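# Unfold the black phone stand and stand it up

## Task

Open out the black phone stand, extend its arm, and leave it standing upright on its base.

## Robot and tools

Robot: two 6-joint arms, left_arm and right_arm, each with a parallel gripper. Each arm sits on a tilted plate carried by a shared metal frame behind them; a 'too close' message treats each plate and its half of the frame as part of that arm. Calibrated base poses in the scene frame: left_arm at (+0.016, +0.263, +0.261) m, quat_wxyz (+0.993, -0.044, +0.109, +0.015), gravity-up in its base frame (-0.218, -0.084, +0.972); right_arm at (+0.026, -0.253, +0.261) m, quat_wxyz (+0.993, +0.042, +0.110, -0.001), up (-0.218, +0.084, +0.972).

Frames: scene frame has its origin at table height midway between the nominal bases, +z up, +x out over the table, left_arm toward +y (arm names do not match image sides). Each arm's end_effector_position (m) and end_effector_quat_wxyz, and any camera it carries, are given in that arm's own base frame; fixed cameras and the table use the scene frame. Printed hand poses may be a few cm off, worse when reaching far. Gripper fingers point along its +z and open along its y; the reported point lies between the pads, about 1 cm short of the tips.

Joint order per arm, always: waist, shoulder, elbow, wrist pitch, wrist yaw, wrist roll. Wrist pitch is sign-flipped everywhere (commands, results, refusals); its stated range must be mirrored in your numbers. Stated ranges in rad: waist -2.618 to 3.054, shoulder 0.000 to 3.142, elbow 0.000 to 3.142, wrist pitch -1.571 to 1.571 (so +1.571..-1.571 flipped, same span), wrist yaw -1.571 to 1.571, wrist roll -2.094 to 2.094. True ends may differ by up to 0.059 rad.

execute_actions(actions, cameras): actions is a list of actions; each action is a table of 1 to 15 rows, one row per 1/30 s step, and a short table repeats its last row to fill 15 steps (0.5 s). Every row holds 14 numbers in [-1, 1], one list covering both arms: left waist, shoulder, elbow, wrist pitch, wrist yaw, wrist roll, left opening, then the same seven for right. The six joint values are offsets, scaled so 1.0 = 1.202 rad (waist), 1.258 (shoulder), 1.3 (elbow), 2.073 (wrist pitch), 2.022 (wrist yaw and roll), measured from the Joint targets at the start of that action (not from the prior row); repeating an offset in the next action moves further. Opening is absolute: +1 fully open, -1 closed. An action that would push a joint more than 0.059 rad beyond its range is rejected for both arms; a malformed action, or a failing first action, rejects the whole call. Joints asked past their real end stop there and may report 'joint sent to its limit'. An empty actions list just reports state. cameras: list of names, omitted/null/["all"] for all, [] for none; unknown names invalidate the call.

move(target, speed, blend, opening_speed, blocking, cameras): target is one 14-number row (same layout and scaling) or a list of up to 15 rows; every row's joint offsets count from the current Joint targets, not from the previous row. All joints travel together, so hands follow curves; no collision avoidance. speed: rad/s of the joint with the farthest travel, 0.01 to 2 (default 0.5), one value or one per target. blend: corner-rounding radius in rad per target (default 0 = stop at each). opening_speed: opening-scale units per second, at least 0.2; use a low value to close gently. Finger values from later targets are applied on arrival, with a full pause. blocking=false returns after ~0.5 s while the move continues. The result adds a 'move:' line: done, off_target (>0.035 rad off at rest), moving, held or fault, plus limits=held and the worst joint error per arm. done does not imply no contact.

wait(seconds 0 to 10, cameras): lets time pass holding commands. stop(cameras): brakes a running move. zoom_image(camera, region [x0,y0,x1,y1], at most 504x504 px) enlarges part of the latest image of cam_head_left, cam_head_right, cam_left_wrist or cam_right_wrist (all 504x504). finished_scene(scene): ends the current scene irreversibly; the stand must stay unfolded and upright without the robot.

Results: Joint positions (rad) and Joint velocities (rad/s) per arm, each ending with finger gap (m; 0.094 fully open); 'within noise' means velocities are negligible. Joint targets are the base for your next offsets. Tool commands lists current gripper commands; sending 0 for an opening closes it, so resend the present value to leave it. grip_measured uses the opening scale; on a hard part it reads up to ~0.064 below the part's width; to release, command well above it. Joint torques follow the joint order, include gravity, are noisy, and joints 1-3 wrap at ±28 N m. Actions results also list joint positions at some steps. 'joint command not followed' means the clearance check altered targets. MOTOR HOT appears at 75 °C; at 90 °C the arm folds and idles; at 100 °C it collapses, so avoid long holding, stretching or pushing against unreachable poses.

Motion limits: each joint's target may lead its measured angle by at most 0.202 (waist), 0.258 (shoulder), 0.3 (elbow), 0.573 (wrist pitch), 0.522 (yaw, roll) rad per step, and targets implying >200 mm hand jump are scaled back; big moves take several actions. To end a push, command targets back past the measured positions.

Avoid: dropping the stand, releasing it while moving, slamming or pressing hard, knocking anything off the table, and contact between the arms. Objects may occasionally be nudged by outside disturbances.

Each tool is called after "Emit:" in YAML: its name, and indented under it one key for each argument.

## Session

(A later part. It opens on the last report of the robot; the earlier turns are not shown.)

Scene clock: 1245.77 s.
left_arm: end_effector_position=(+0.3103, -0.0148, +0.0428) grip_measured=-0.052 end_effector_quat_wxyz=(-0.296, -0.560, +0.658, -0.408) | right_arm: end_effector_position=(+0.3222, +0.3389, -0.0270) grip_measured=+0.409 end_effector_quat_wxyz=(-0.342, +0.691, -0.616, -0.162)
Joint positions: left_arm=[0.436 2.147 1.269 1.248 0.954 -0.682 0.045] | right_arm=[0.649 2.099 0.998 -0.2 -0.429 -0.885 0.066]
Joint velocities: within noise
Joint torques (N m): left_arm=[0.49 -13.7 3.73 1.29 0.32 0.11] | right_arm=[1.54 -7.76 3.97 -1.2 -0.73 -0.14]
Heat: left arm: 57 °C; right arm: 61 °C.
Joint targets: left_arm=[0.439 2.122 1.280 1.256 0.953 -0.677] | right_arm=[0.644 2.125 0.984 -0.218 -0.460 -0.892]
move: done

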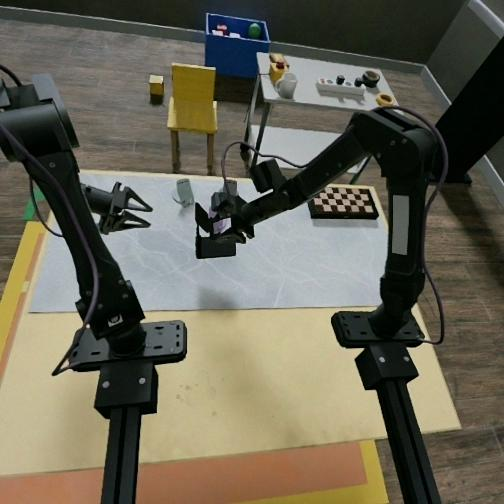

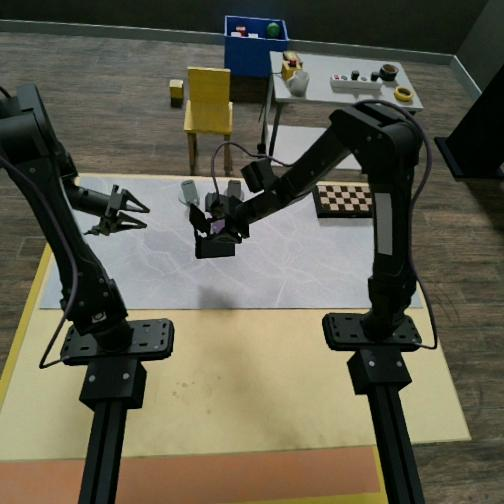

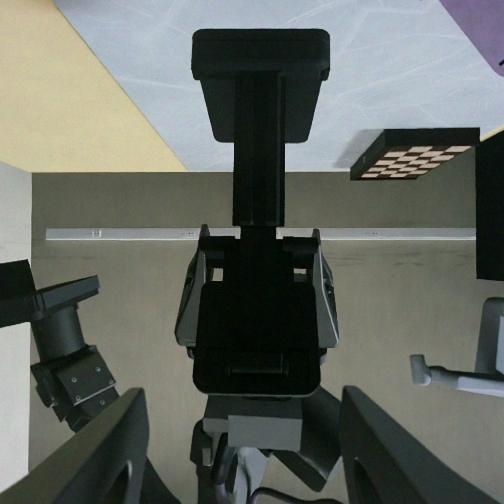

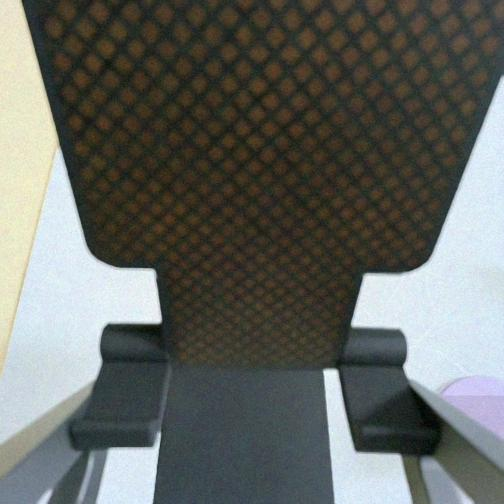

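Emit:
move:
  target: [0,0,0,0,0,0,-0.05,-0.060,0.2146,0.0292,-0.1346,-0.0618,-0.0138,0.2]
  speed: 0.25

Emit:
zoom_image:
  camera: "cam_head_right"
  region: [130, 160, 260, 290]

Emit:
zoom_image:
  camera: "cam_head_left"
  region: [130, 160, 260, 290]

Scene clock: 1272.00 s.
left_arm: end_effector_position=(+0.3102, -0.0149, +0.0428) grip_measured=-0.052 end_effector_quat_wxyz=(-0.296, -0.560, +0.658, -0.408) | right_arm: end_effector_position=(+0.3320, +0.3289, -0.0972) grip_measured=+0.409 end_effector_quat_wxyz=(-0.361, +0.682, -0.604, -0.199)
Joint positions: left_arm=[0.436 2.147 1.269 1.248 0.954 -0.682 0.045] | right_arm=[0.577 2.37 1.002 -0.481 -0.551 -0.913 0.066]
Joint velocities: within noise
Joint torques (N m): left_arm=[0.28 -13.93 3.73 1.24 0.32 0.11] | right_arm=[1.61 -8.16 5.35 -1.14 -0.82 -0.13]
Heat: left arm: 58 °C; right arm: 51 °C.
Joint targets: left_arm=[0.439 2.122 1.280 1.257 0.953 -0.677] | right_arm=[0.572 2.395 1.022 -0.497 -0.585 -0.920]
move: done

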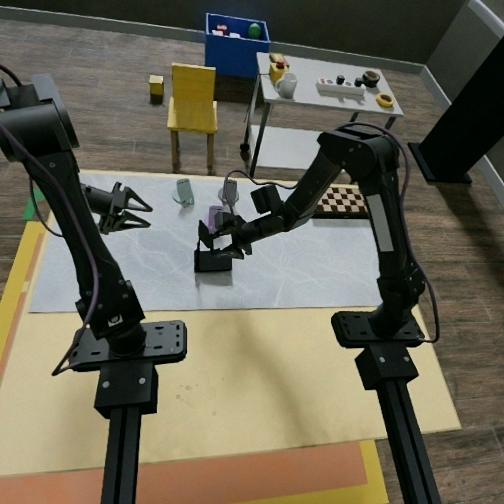

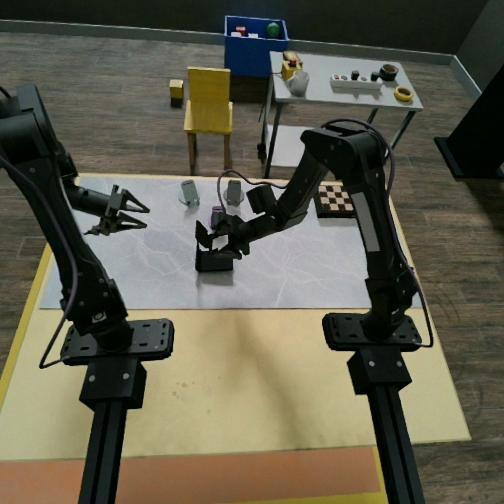

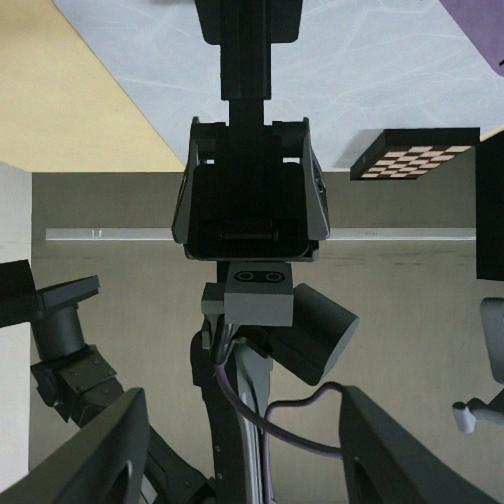

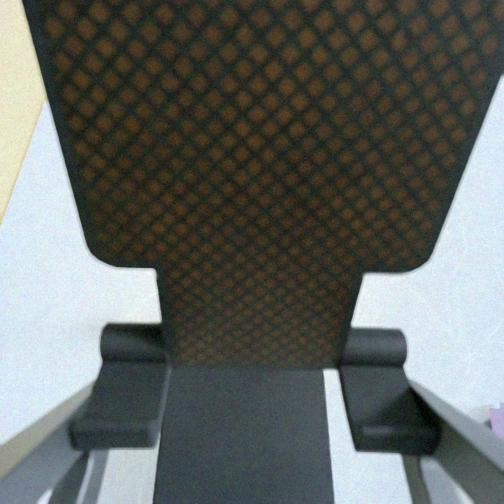

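Scaled by 3.877 from the camera's 504x504 image, which has a finer 720x720 frame.

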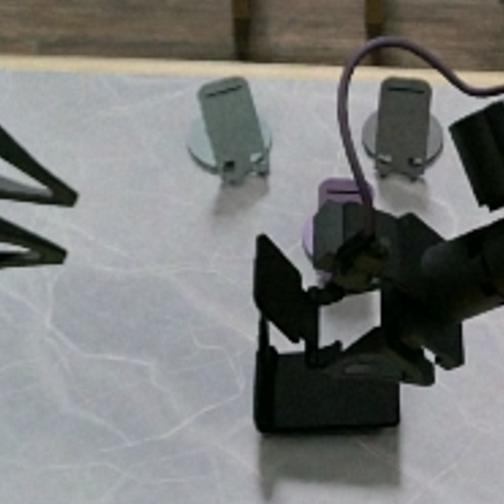

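Scaled by 3.877 from the camera's 504x504 image, which has a finer 720x720 frame.

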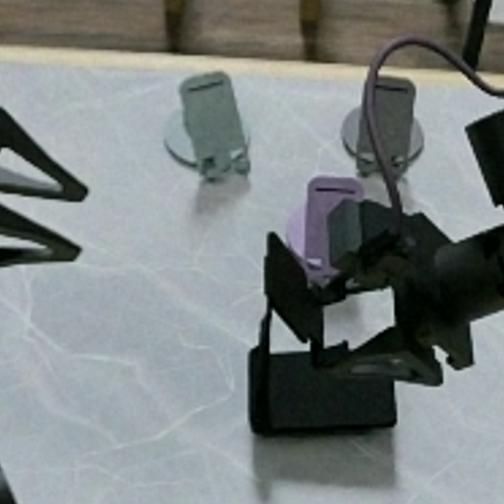

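Emit:
move:
  target: [0,0,0,0,0,0,-0.05,-0.0078,0.0534,0.0214,-0.0167,-0.003,-0.0041,0.2]
  speed: 0.15

Emit:
zoom_image:
  camera: "cam_head_left"
  region: [150, 190, 250, 290]

Scene clock: 1279.67 s.
left_arm: end_effector_position=(+0.3102, -0.0149, +0.0428) grip_measured=-0.052 end_effector_quat_wxyz=(-0.296, -0.560, +0.658, -0.408) | right_arm: end_effector_position=(+0.3377, +0.3296, -0.1113) grip_measured=+0.409 end_effector_quat_wxyz=(-0.365, +0.682, -0.602, -0.199)
Joint positions: left_arm=[0.436 2.147 1.269 1.248 0.954 -0.682 0.045] | right_arm=[0.569 2.432 1.034 -0.516 -0.56 -0.922 0.066]
Joint velocities: within noise
Joint torques (N m): left_arm=[0.31 -13.79 3.77 1.25 0.29 0.07] | right_arm=[1.55 -7.99 4.64 -1.15 -0.83 -0.14]
Heat: left arm: 58 °C; right arm: 51 °C.
Joint targets: left_arm=[0.439 2.122 1.280 1.257 0.953 -0.677] | right_arm=[0.563 2.462 1.050 -0.532 -0.591 -0.928]
move: done

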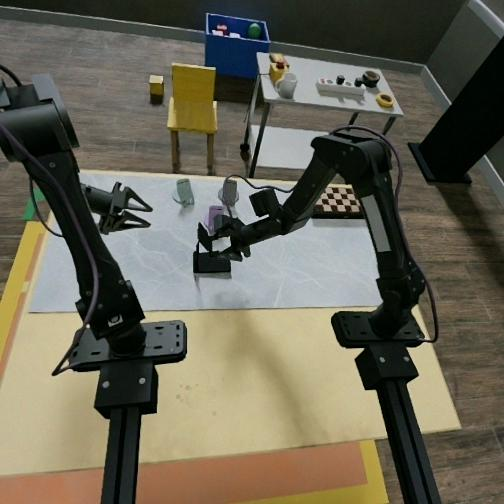

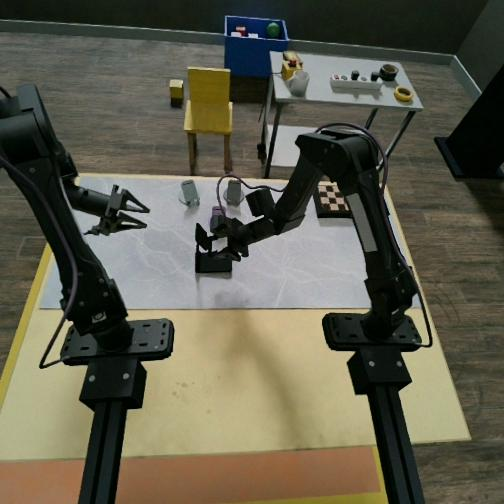

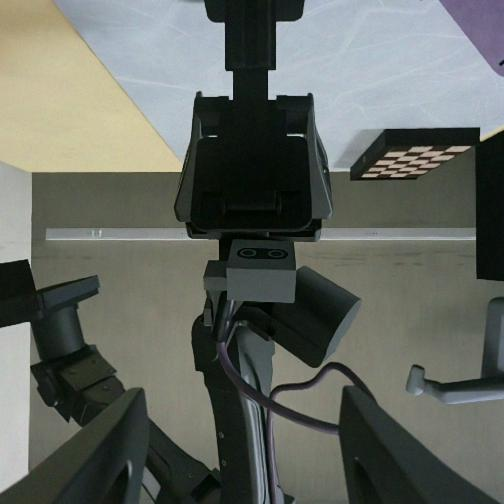

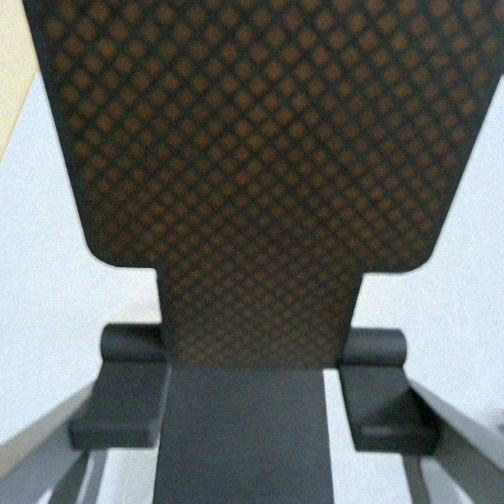

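Scaled by 5.040 from the camera's 504x504 image, which has a finer 720x720 frame.

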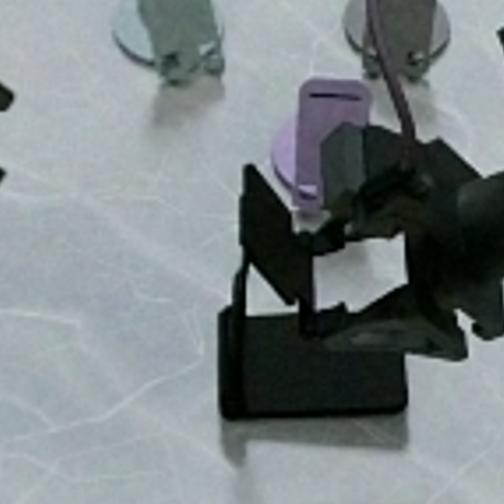

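Emit:
move:
  target: [0,0,0,0,0,0,-0.05,-0.0034,0.025,0.0095,-0.0075,-0.0013,-0.0018,0.2]
  speed: 0.08
  cameras: ["cam_head_left","cam_right_wrist"]

Emit:
zoom_image:
  camera: "cam_head_left"
  region: [150, 190, 250, 290]

Scene clock: 1284.03 s.
left_arm: end_effector_position=(+0.3102, -0.0149, +0.0428) grip_measured=-0.052 end_effector_quat_wxyz=(-0.296, -0.560, +0.658, -0.408) | right_arm: end_effector_position=(+0.3398, +0.3321, -0.1146) grip_measured=+0.409 end_effector_quat_wxyz=(-0.372, +0.682, -0.596, -0.204)
Joint positions: left_arm=[0.436 2.147 1.269 1.248 0.954 -0.682 0.045] | right_arm=[0.566 2.458 1.048 -0.54 -0.577 -0.924 0.066]
Joint velocities: within noise
Joint torques (N m): left_arm=[0.16 -13.71 3.78 1.24 0.28 0.06] | right_arm=[1.59 -7.8 4.44 -1.06 -0.61 -0.12]
Heat: left arm: 58 °C; right arm: 51 °C.
Joint targets: left_arm=[0.439 2.122 1.280 1.257 0.953 -0.677] | right_arm=[0.558 2.494 1.063 -0.547 -0.594 -0.932]
move: off_target (right_arm); right_arm: the shoulder is farthest, 0.036 rad from its target
Images, in order (width x height): cam_head_left 504x504, cam_right_wrist 504x504.

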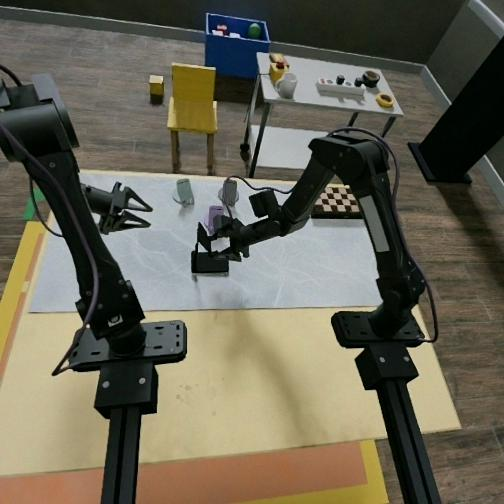

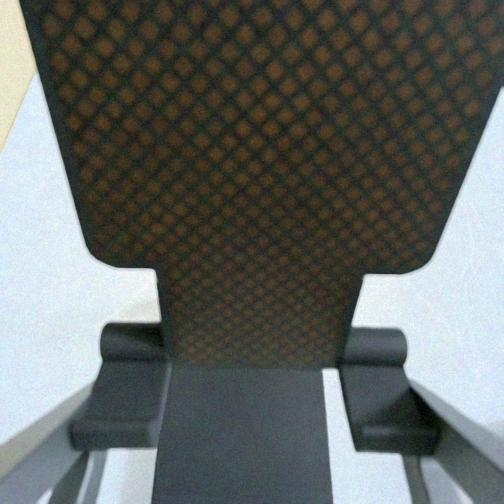

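Scaled by 5.040 from the camera's 504x504 image, which has a finer 720x720 frame.

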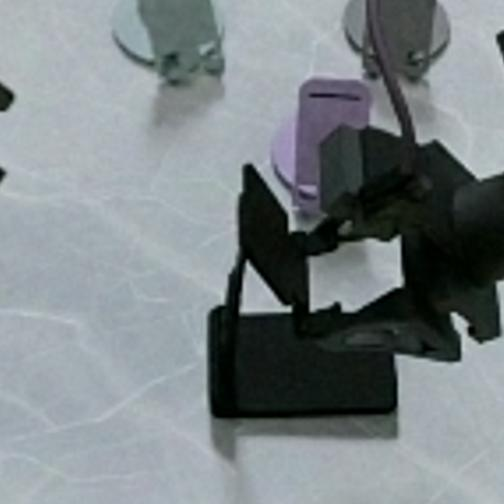

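Emit:
move:
  target: [0,0,0,0,0,0,-0.05,-0.002,0.015,0.006,-0.0045,-0.0008,-0.001,0.2]
  speed: 0.08
  cameras: ["cam_head_right","cam_right_wrist"]

Emit:
zoom_image:
  camera: "cam_head_right"
  region: [150, 190, 250, 290]

Scene clock: 1291.20 s.
left_arm: end_effector_position=(+0.3102, -0.0149, +0.0428) grip_measured=-0.052 end_effector_quat_wxyz=(-0.296, -0.560, +0.658, -0.408) | right_arm: end_effector_position=(+0.3411, +0.3339, -0.1167) grip_measured=+0.409 end_effector_quat_wxyz=(-0.376, +0.682, -0.592, -0.207)
Joint positions: left_arm=[0.436 2.147 1.269 1.248 0.954 -0.682 0.045] | right_arm=[0.564 2.474 1.058 -0.556 -0.586 -0.925 0.066]
Joint velocities: within noise
Joint torques (N m): left_arm=[0.32 -13.79 3.7 1.26 0.3 0.09] | right_arm=[1.46 -7.42 4.3 -1.02 -0.53 -0.14]
Heat: left arm: 58 °C; right arm: 50 °C.
Joint targets: left_arm=[0.439 2.122 1.280 1.257 0.953 -0.677] | right_arm=[0.556 2.512 1.070 -0.557 -0.595 -0.934]
move: off_target (right_arm); right_arm: the shoulder is farthest, 0.039 rad from its target
Images, in order (width x height): cam_head_right 504x504, cam_right_wrist 504x504.

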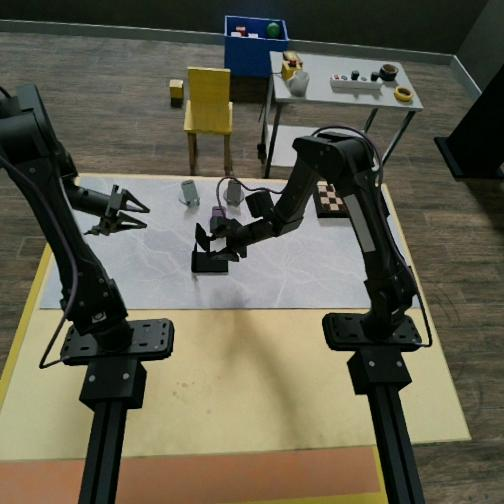

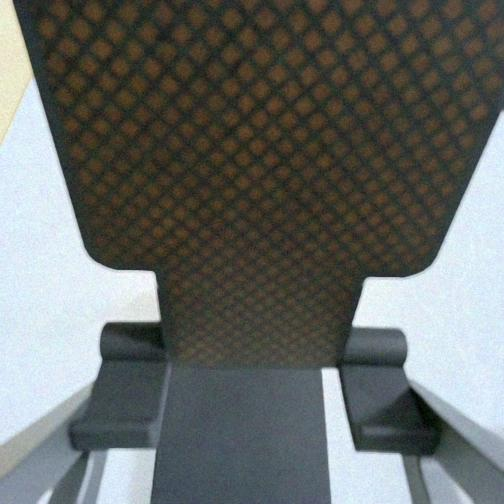

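Scaled by 5.040 from the camera's 504x504 image, which has a finer 720x720 frame.

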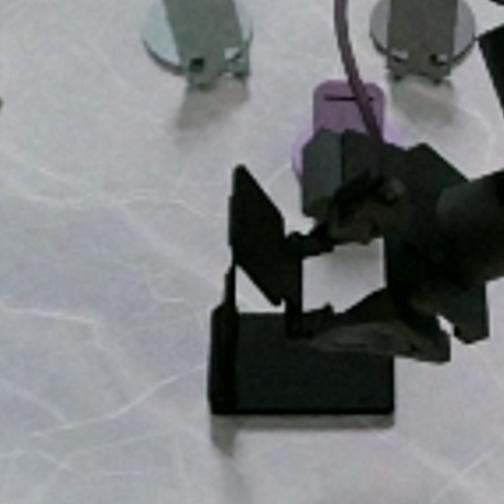

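Emit:
move:
  target: [0,0,0,0,0,0,-0.05,-0.002,0.015,0.006,-0.0045,-0.0008,-0.001,0.2]
  speed: 0.08
  cameras: ["cam_head_right","cam_right_wrist"]

Emit:
zoom_image:
  camera: "cam_head_right"
  region: [180, 220, 240, 280]

Scene clock: 1298.67 s.
left_arm: end_effector_position=(+0.3102, -0.0149, +0.0428) grip_measured=-0.052 end_effector_quat_wxyz=(-0.296, -0.560, +0.658, -0.408) | right_arm: end_effector_position=(+0.3424, +0.3361, -0.1176) grip_measured=+0.409 end_effector_quat_wxyz=(-0.382, +0.682, -0.587, -0.211)
Joint positions: left_arm=[0.436 2.147 1.269 1.248 0.954 -0.682 0.045] | right_arm=[0.563 2.489 1.067 -0.574 -0.601 -0.926 0.066]
Joint velocities: within noise
Joint torques (N m): left_arm=[0.35 -13.74 3.6 1.29 0.33 0.09] | right_arm=[1.43 -7.41 4.07 -0.98 -0.36 -0.13]
Heat: left arm: 58 °C; right arm: 49 °C.
Joint targets: left_arm=[0.439 2.122 1.280 1.257 0.953 -0.677] | right_arm=[0.553 2.531 1.078 -0.566 -0.597 -0.936]
move: off_target (right_arm); right_arm: the shoulder is farthest, 0.042 rad from its target
Images, in order (width x height): cam_head_right 504x504, cam_right_wrist 504x504.

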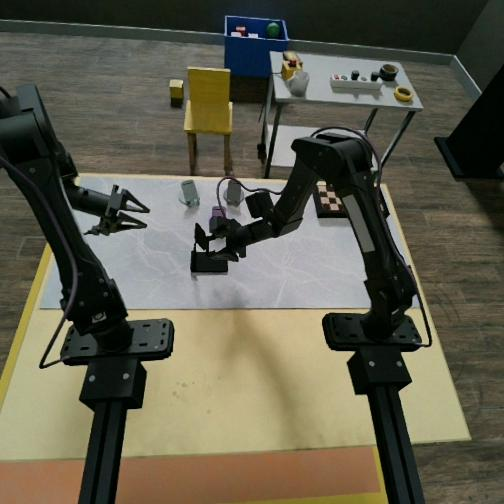

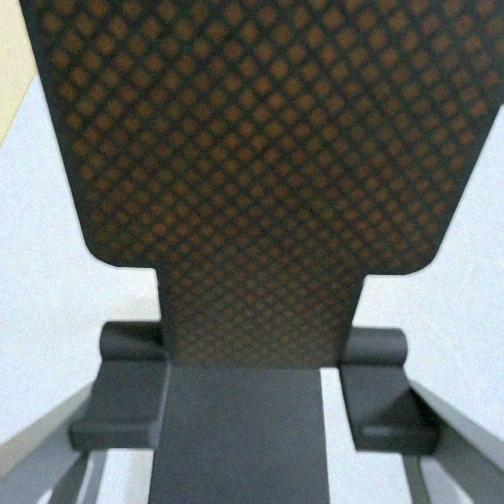

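Scaled by 8.400 from the camera's 504x504 image, which has a finer 720x720 frame.

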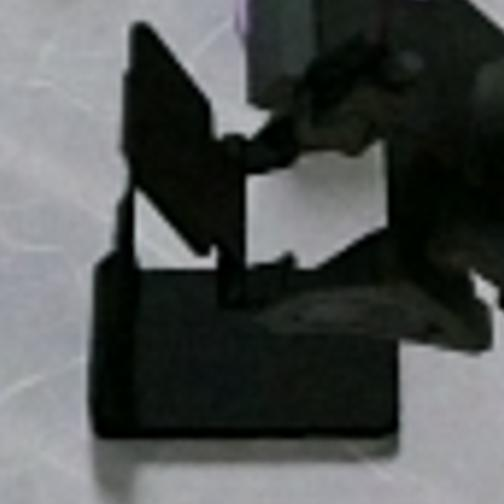

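Emit:
move:
  target: [0,0,0,0,0,0,-0.05,-0.001,0.012,0.005,-0.018,-0.006,-0.005,0.2]
  speed: 0.08
  cameras: ["cam_head_right","cam_right_wrist"]

Emit:
zoom_image:
  camera: "cam_head_right"
  region: [180, 220, 240, 280]

Scene clock: 1307.80 s.
left_arm: end_effector_position=(+0.3102, -0.0149, +0.0428) grip_measured=-0.052 end_effector_quat_wxyz=(-0.296, -0.560, +0.658, -0.408) | right_arm: end_effector_position=(+0.3429, +0.3392, -0.1180) grip_measured=+0.409 end_effector_quat_wxyz=(-0.391, +0.683, -0.578, -0.215)
Joint positions: left_arm=[0.436 2.147 1.269 1.248 0.954 -0.682 0.045] | right_arm=[0.563 2.505 1.072 -0.603 -0.616 -0.929 0.066]
Joint velocities: within noise
Joint torques (N m): left_arm=[0.39 -13.72 3.74 1.26 0.29 0.11] | right_arm=[1.18 -7.49 4.23 -1.03 -0.31 -0.25]
Heat: left arm: 59 °C; right arm: 50 °C.
Joint targets: left_arm=[0.439 2.122 1.280 1.257 0.953 -0.677] | right_arm=[0.552 2.547 1.084 -0.603 -0.609 -0.946]
move: off_target (right_arm); right_arm: the shoulder is farthest, 0.041 rad from its target
Images, in order (width x height): cam_head_right 504x504, cam_right_wrist 504x504.

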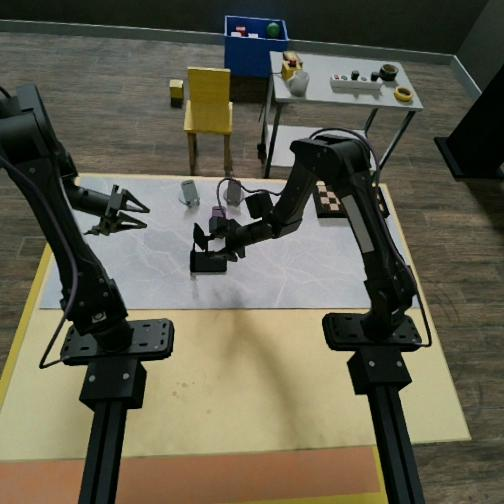

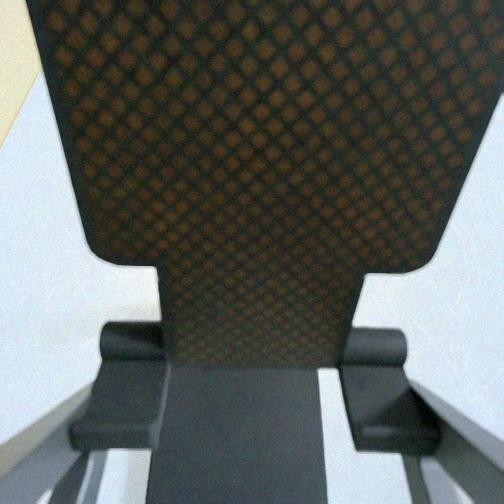

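Scaled by 8.400 from the camera's 504x504 image, which has a finer 720x720 frame.

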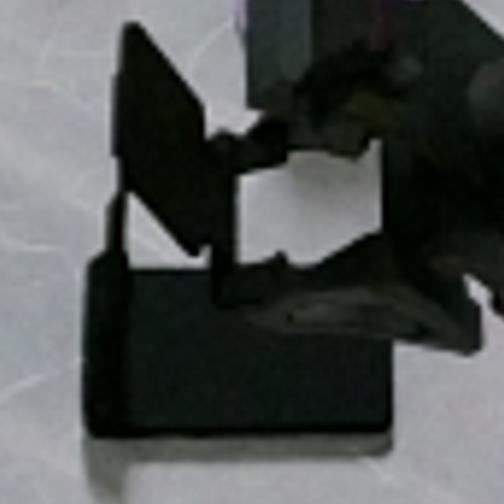

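Emit:
move:
  target:
    - [0,0,0,0,0,0,-0.05,0,-0.008,0,-0.004,-0.015,0.002,0.2]
    - [0,0,0,0,0,0,-0.05,0,-0.008,0,-0.004,-0.015,0.002,0.55]
  speed: 0.08
  opening_speed: 0.2

Emit:
zoom_image:
  camera: "cam_head_right"
  region: [180, 220, 240, 280]

Scene clock: 1323.30 s.
left_arm: end_effector_position=(+0.3102, -0.0149, +0.0428) grip_measured=-0.052 end_effector_quat_wxyz=(-0.296, -0.560, +0.658, -0.408) | right_arm: end_effector_position=(+0.3425, +0.3398, -0.1168) grip_measured=+0.547 end_effector_quat_wxyz=(-0.393, +0.685, -0.574, -0.217)
Joint positions: left_arm=[0.436 2.147 1.269 1.248 0.954 -0.682 0.045] | right_arm=[0.561 2.505 1.072 -0.606 -0.625 -0.934 0.073]
Joint velocities: within noise
Joint torques (N m): left_arm=[0.4 -13.81 3.67 1.26 0.27 0.07] | right_arm=[1.44 -7.95 4.23 -1.09 -0.6 -0.1]
Heat: left arm: 59 °C; right arm: 50 °C.
Joint targets: left_arm=[0.439 2.122 1.280 1.256 0.953 -0.677] | right_arm=[0.552 2.536 1.084 -0.612 -0.639 -0.942]
move: done

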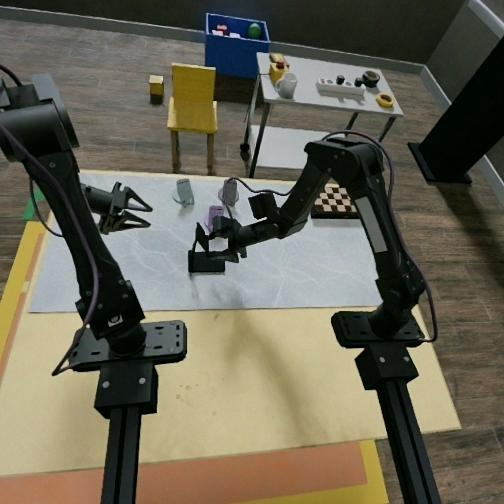

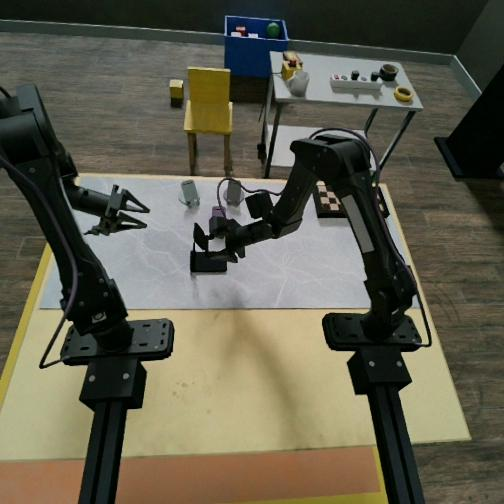

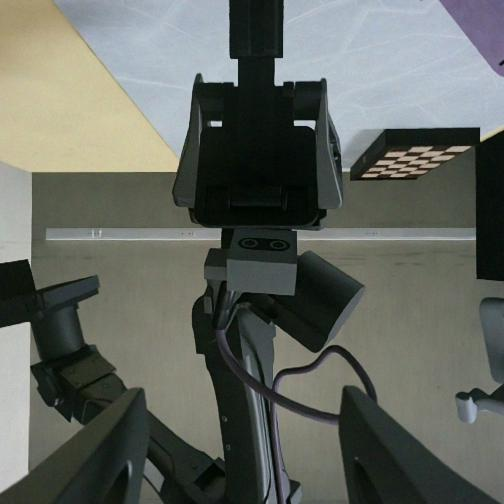

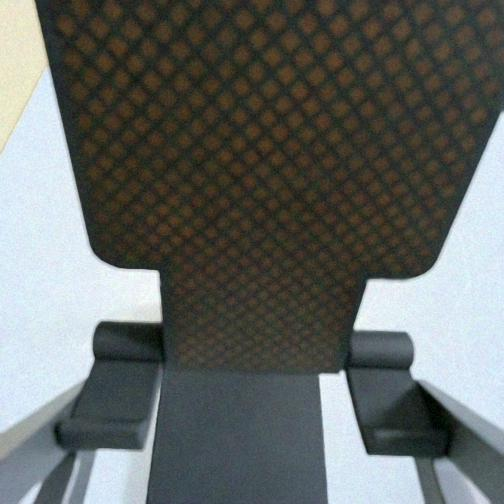

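Scaled by 8.400 from the camera's 504x504 image, which has a finer 720x720 frame.

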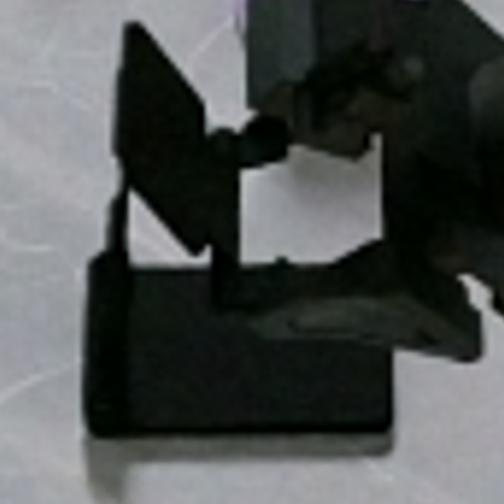

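Emit:
move:
  target:
    - [0,0,0,0,0,0,-0.05,0,0,0,0,0,0,1.0]
    - [0,0,0,0,0,0,-0.05,-0.0666,-0.131,-0.114,0.031,-0.022,-0.035,1.0]
    - [0,0,0,0,0,0,-0.05,-0.147,-0.259,-0.195,0.089,-0.051,-0.084,1.0]
    - [0,0,0,0,0,0,-0.05,-0.25,-0.38,-0.195,0.089,-0.051,-0.084,1.0]
  speed: [0.15,0.15,0.3,0.5]
  opening_speed: 0.4
  blend: [0,0.03,0.03,0]

Emit:
zoom_image:
  camera: "cam_head_right"
  region: [170, 210, 240, 280]

Emit:
zoom_image:
  camera: "cam_head_left"
  region: [170, 210, 240, 280]

Scene clock: 1343.23 s.
left_arm: end_effector_position=(+0.3102, -0.0149, +0.0428) grip_measured=-0.052 end_effector_quat_wxyz=(-0.296, -0.560, +0.658, -0.408) | right_arm: end_effector_position=(+0.3871, +0.2213, -0.0041) grip_measured=+0.997 end_effector_quat_wxyz=(-0.462, +0.647, -0.588, -0.146)
Joint positions: left_arm=[0.436 2.147 1.269 1.248 0.954 -0.682 0.045] | right_arm=[0.251 2.069 0.839 -0.449 -0.718 -1.106 0.094]
Joint velocities: within noise
Joint torques (N m): left_arm=[0.49 -13.78 3.79 1.21 0.31 0.11] | right_arm=[1.32 -9.78 3.48 -0.82 -0.74 -0.08]
Heat: left arm: 59 °C; right arm: 51 °C.
Joint targets: left_arm=[0.439 2.122 1.280 1.256 0.953 -0.677] | right_arm=[0.252 2.058 0.831 -0.427 -0.742 -1.111]
move: done

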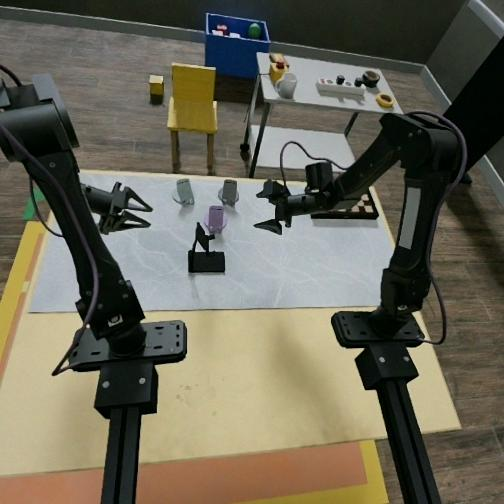

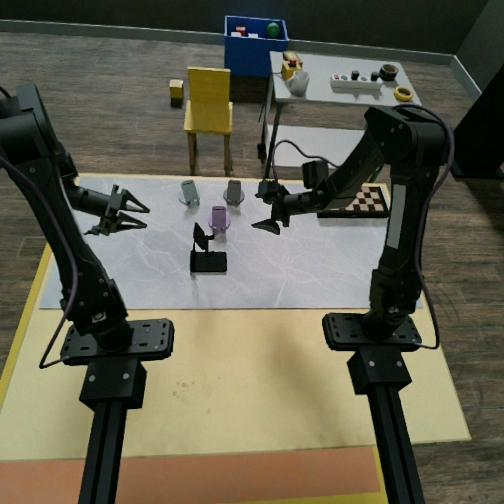

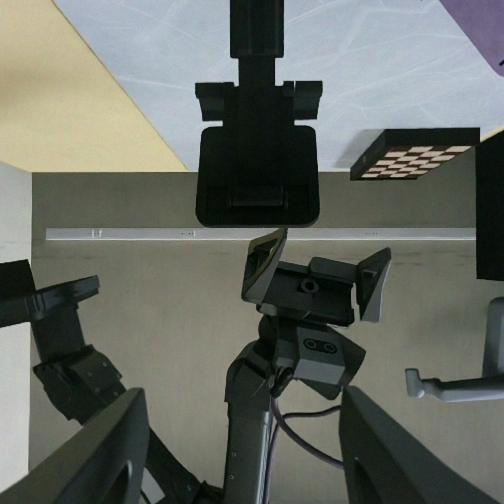

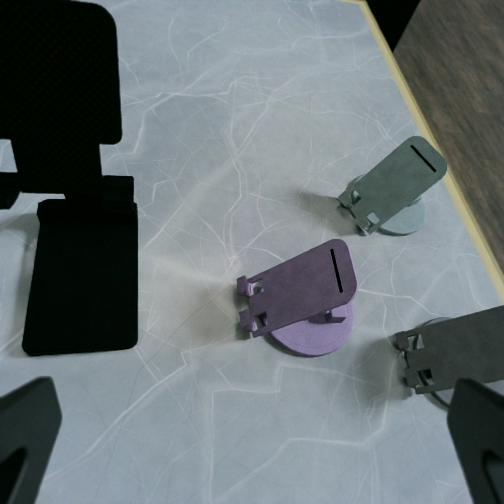

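Scaled by 7.200 from the camera's 504x504 image, which has a finer 720x720 frame.

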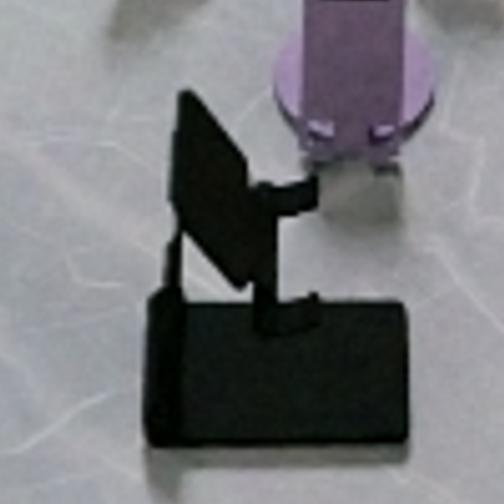

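Scaled by 7.200 from the camera's 504x504 image, which has a finer 720x720 frame.

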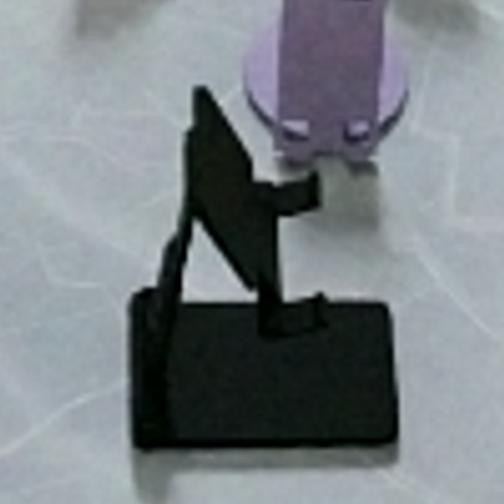

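Emit:
finished_scene:
  scene: 2

The scene is finished: the task was done.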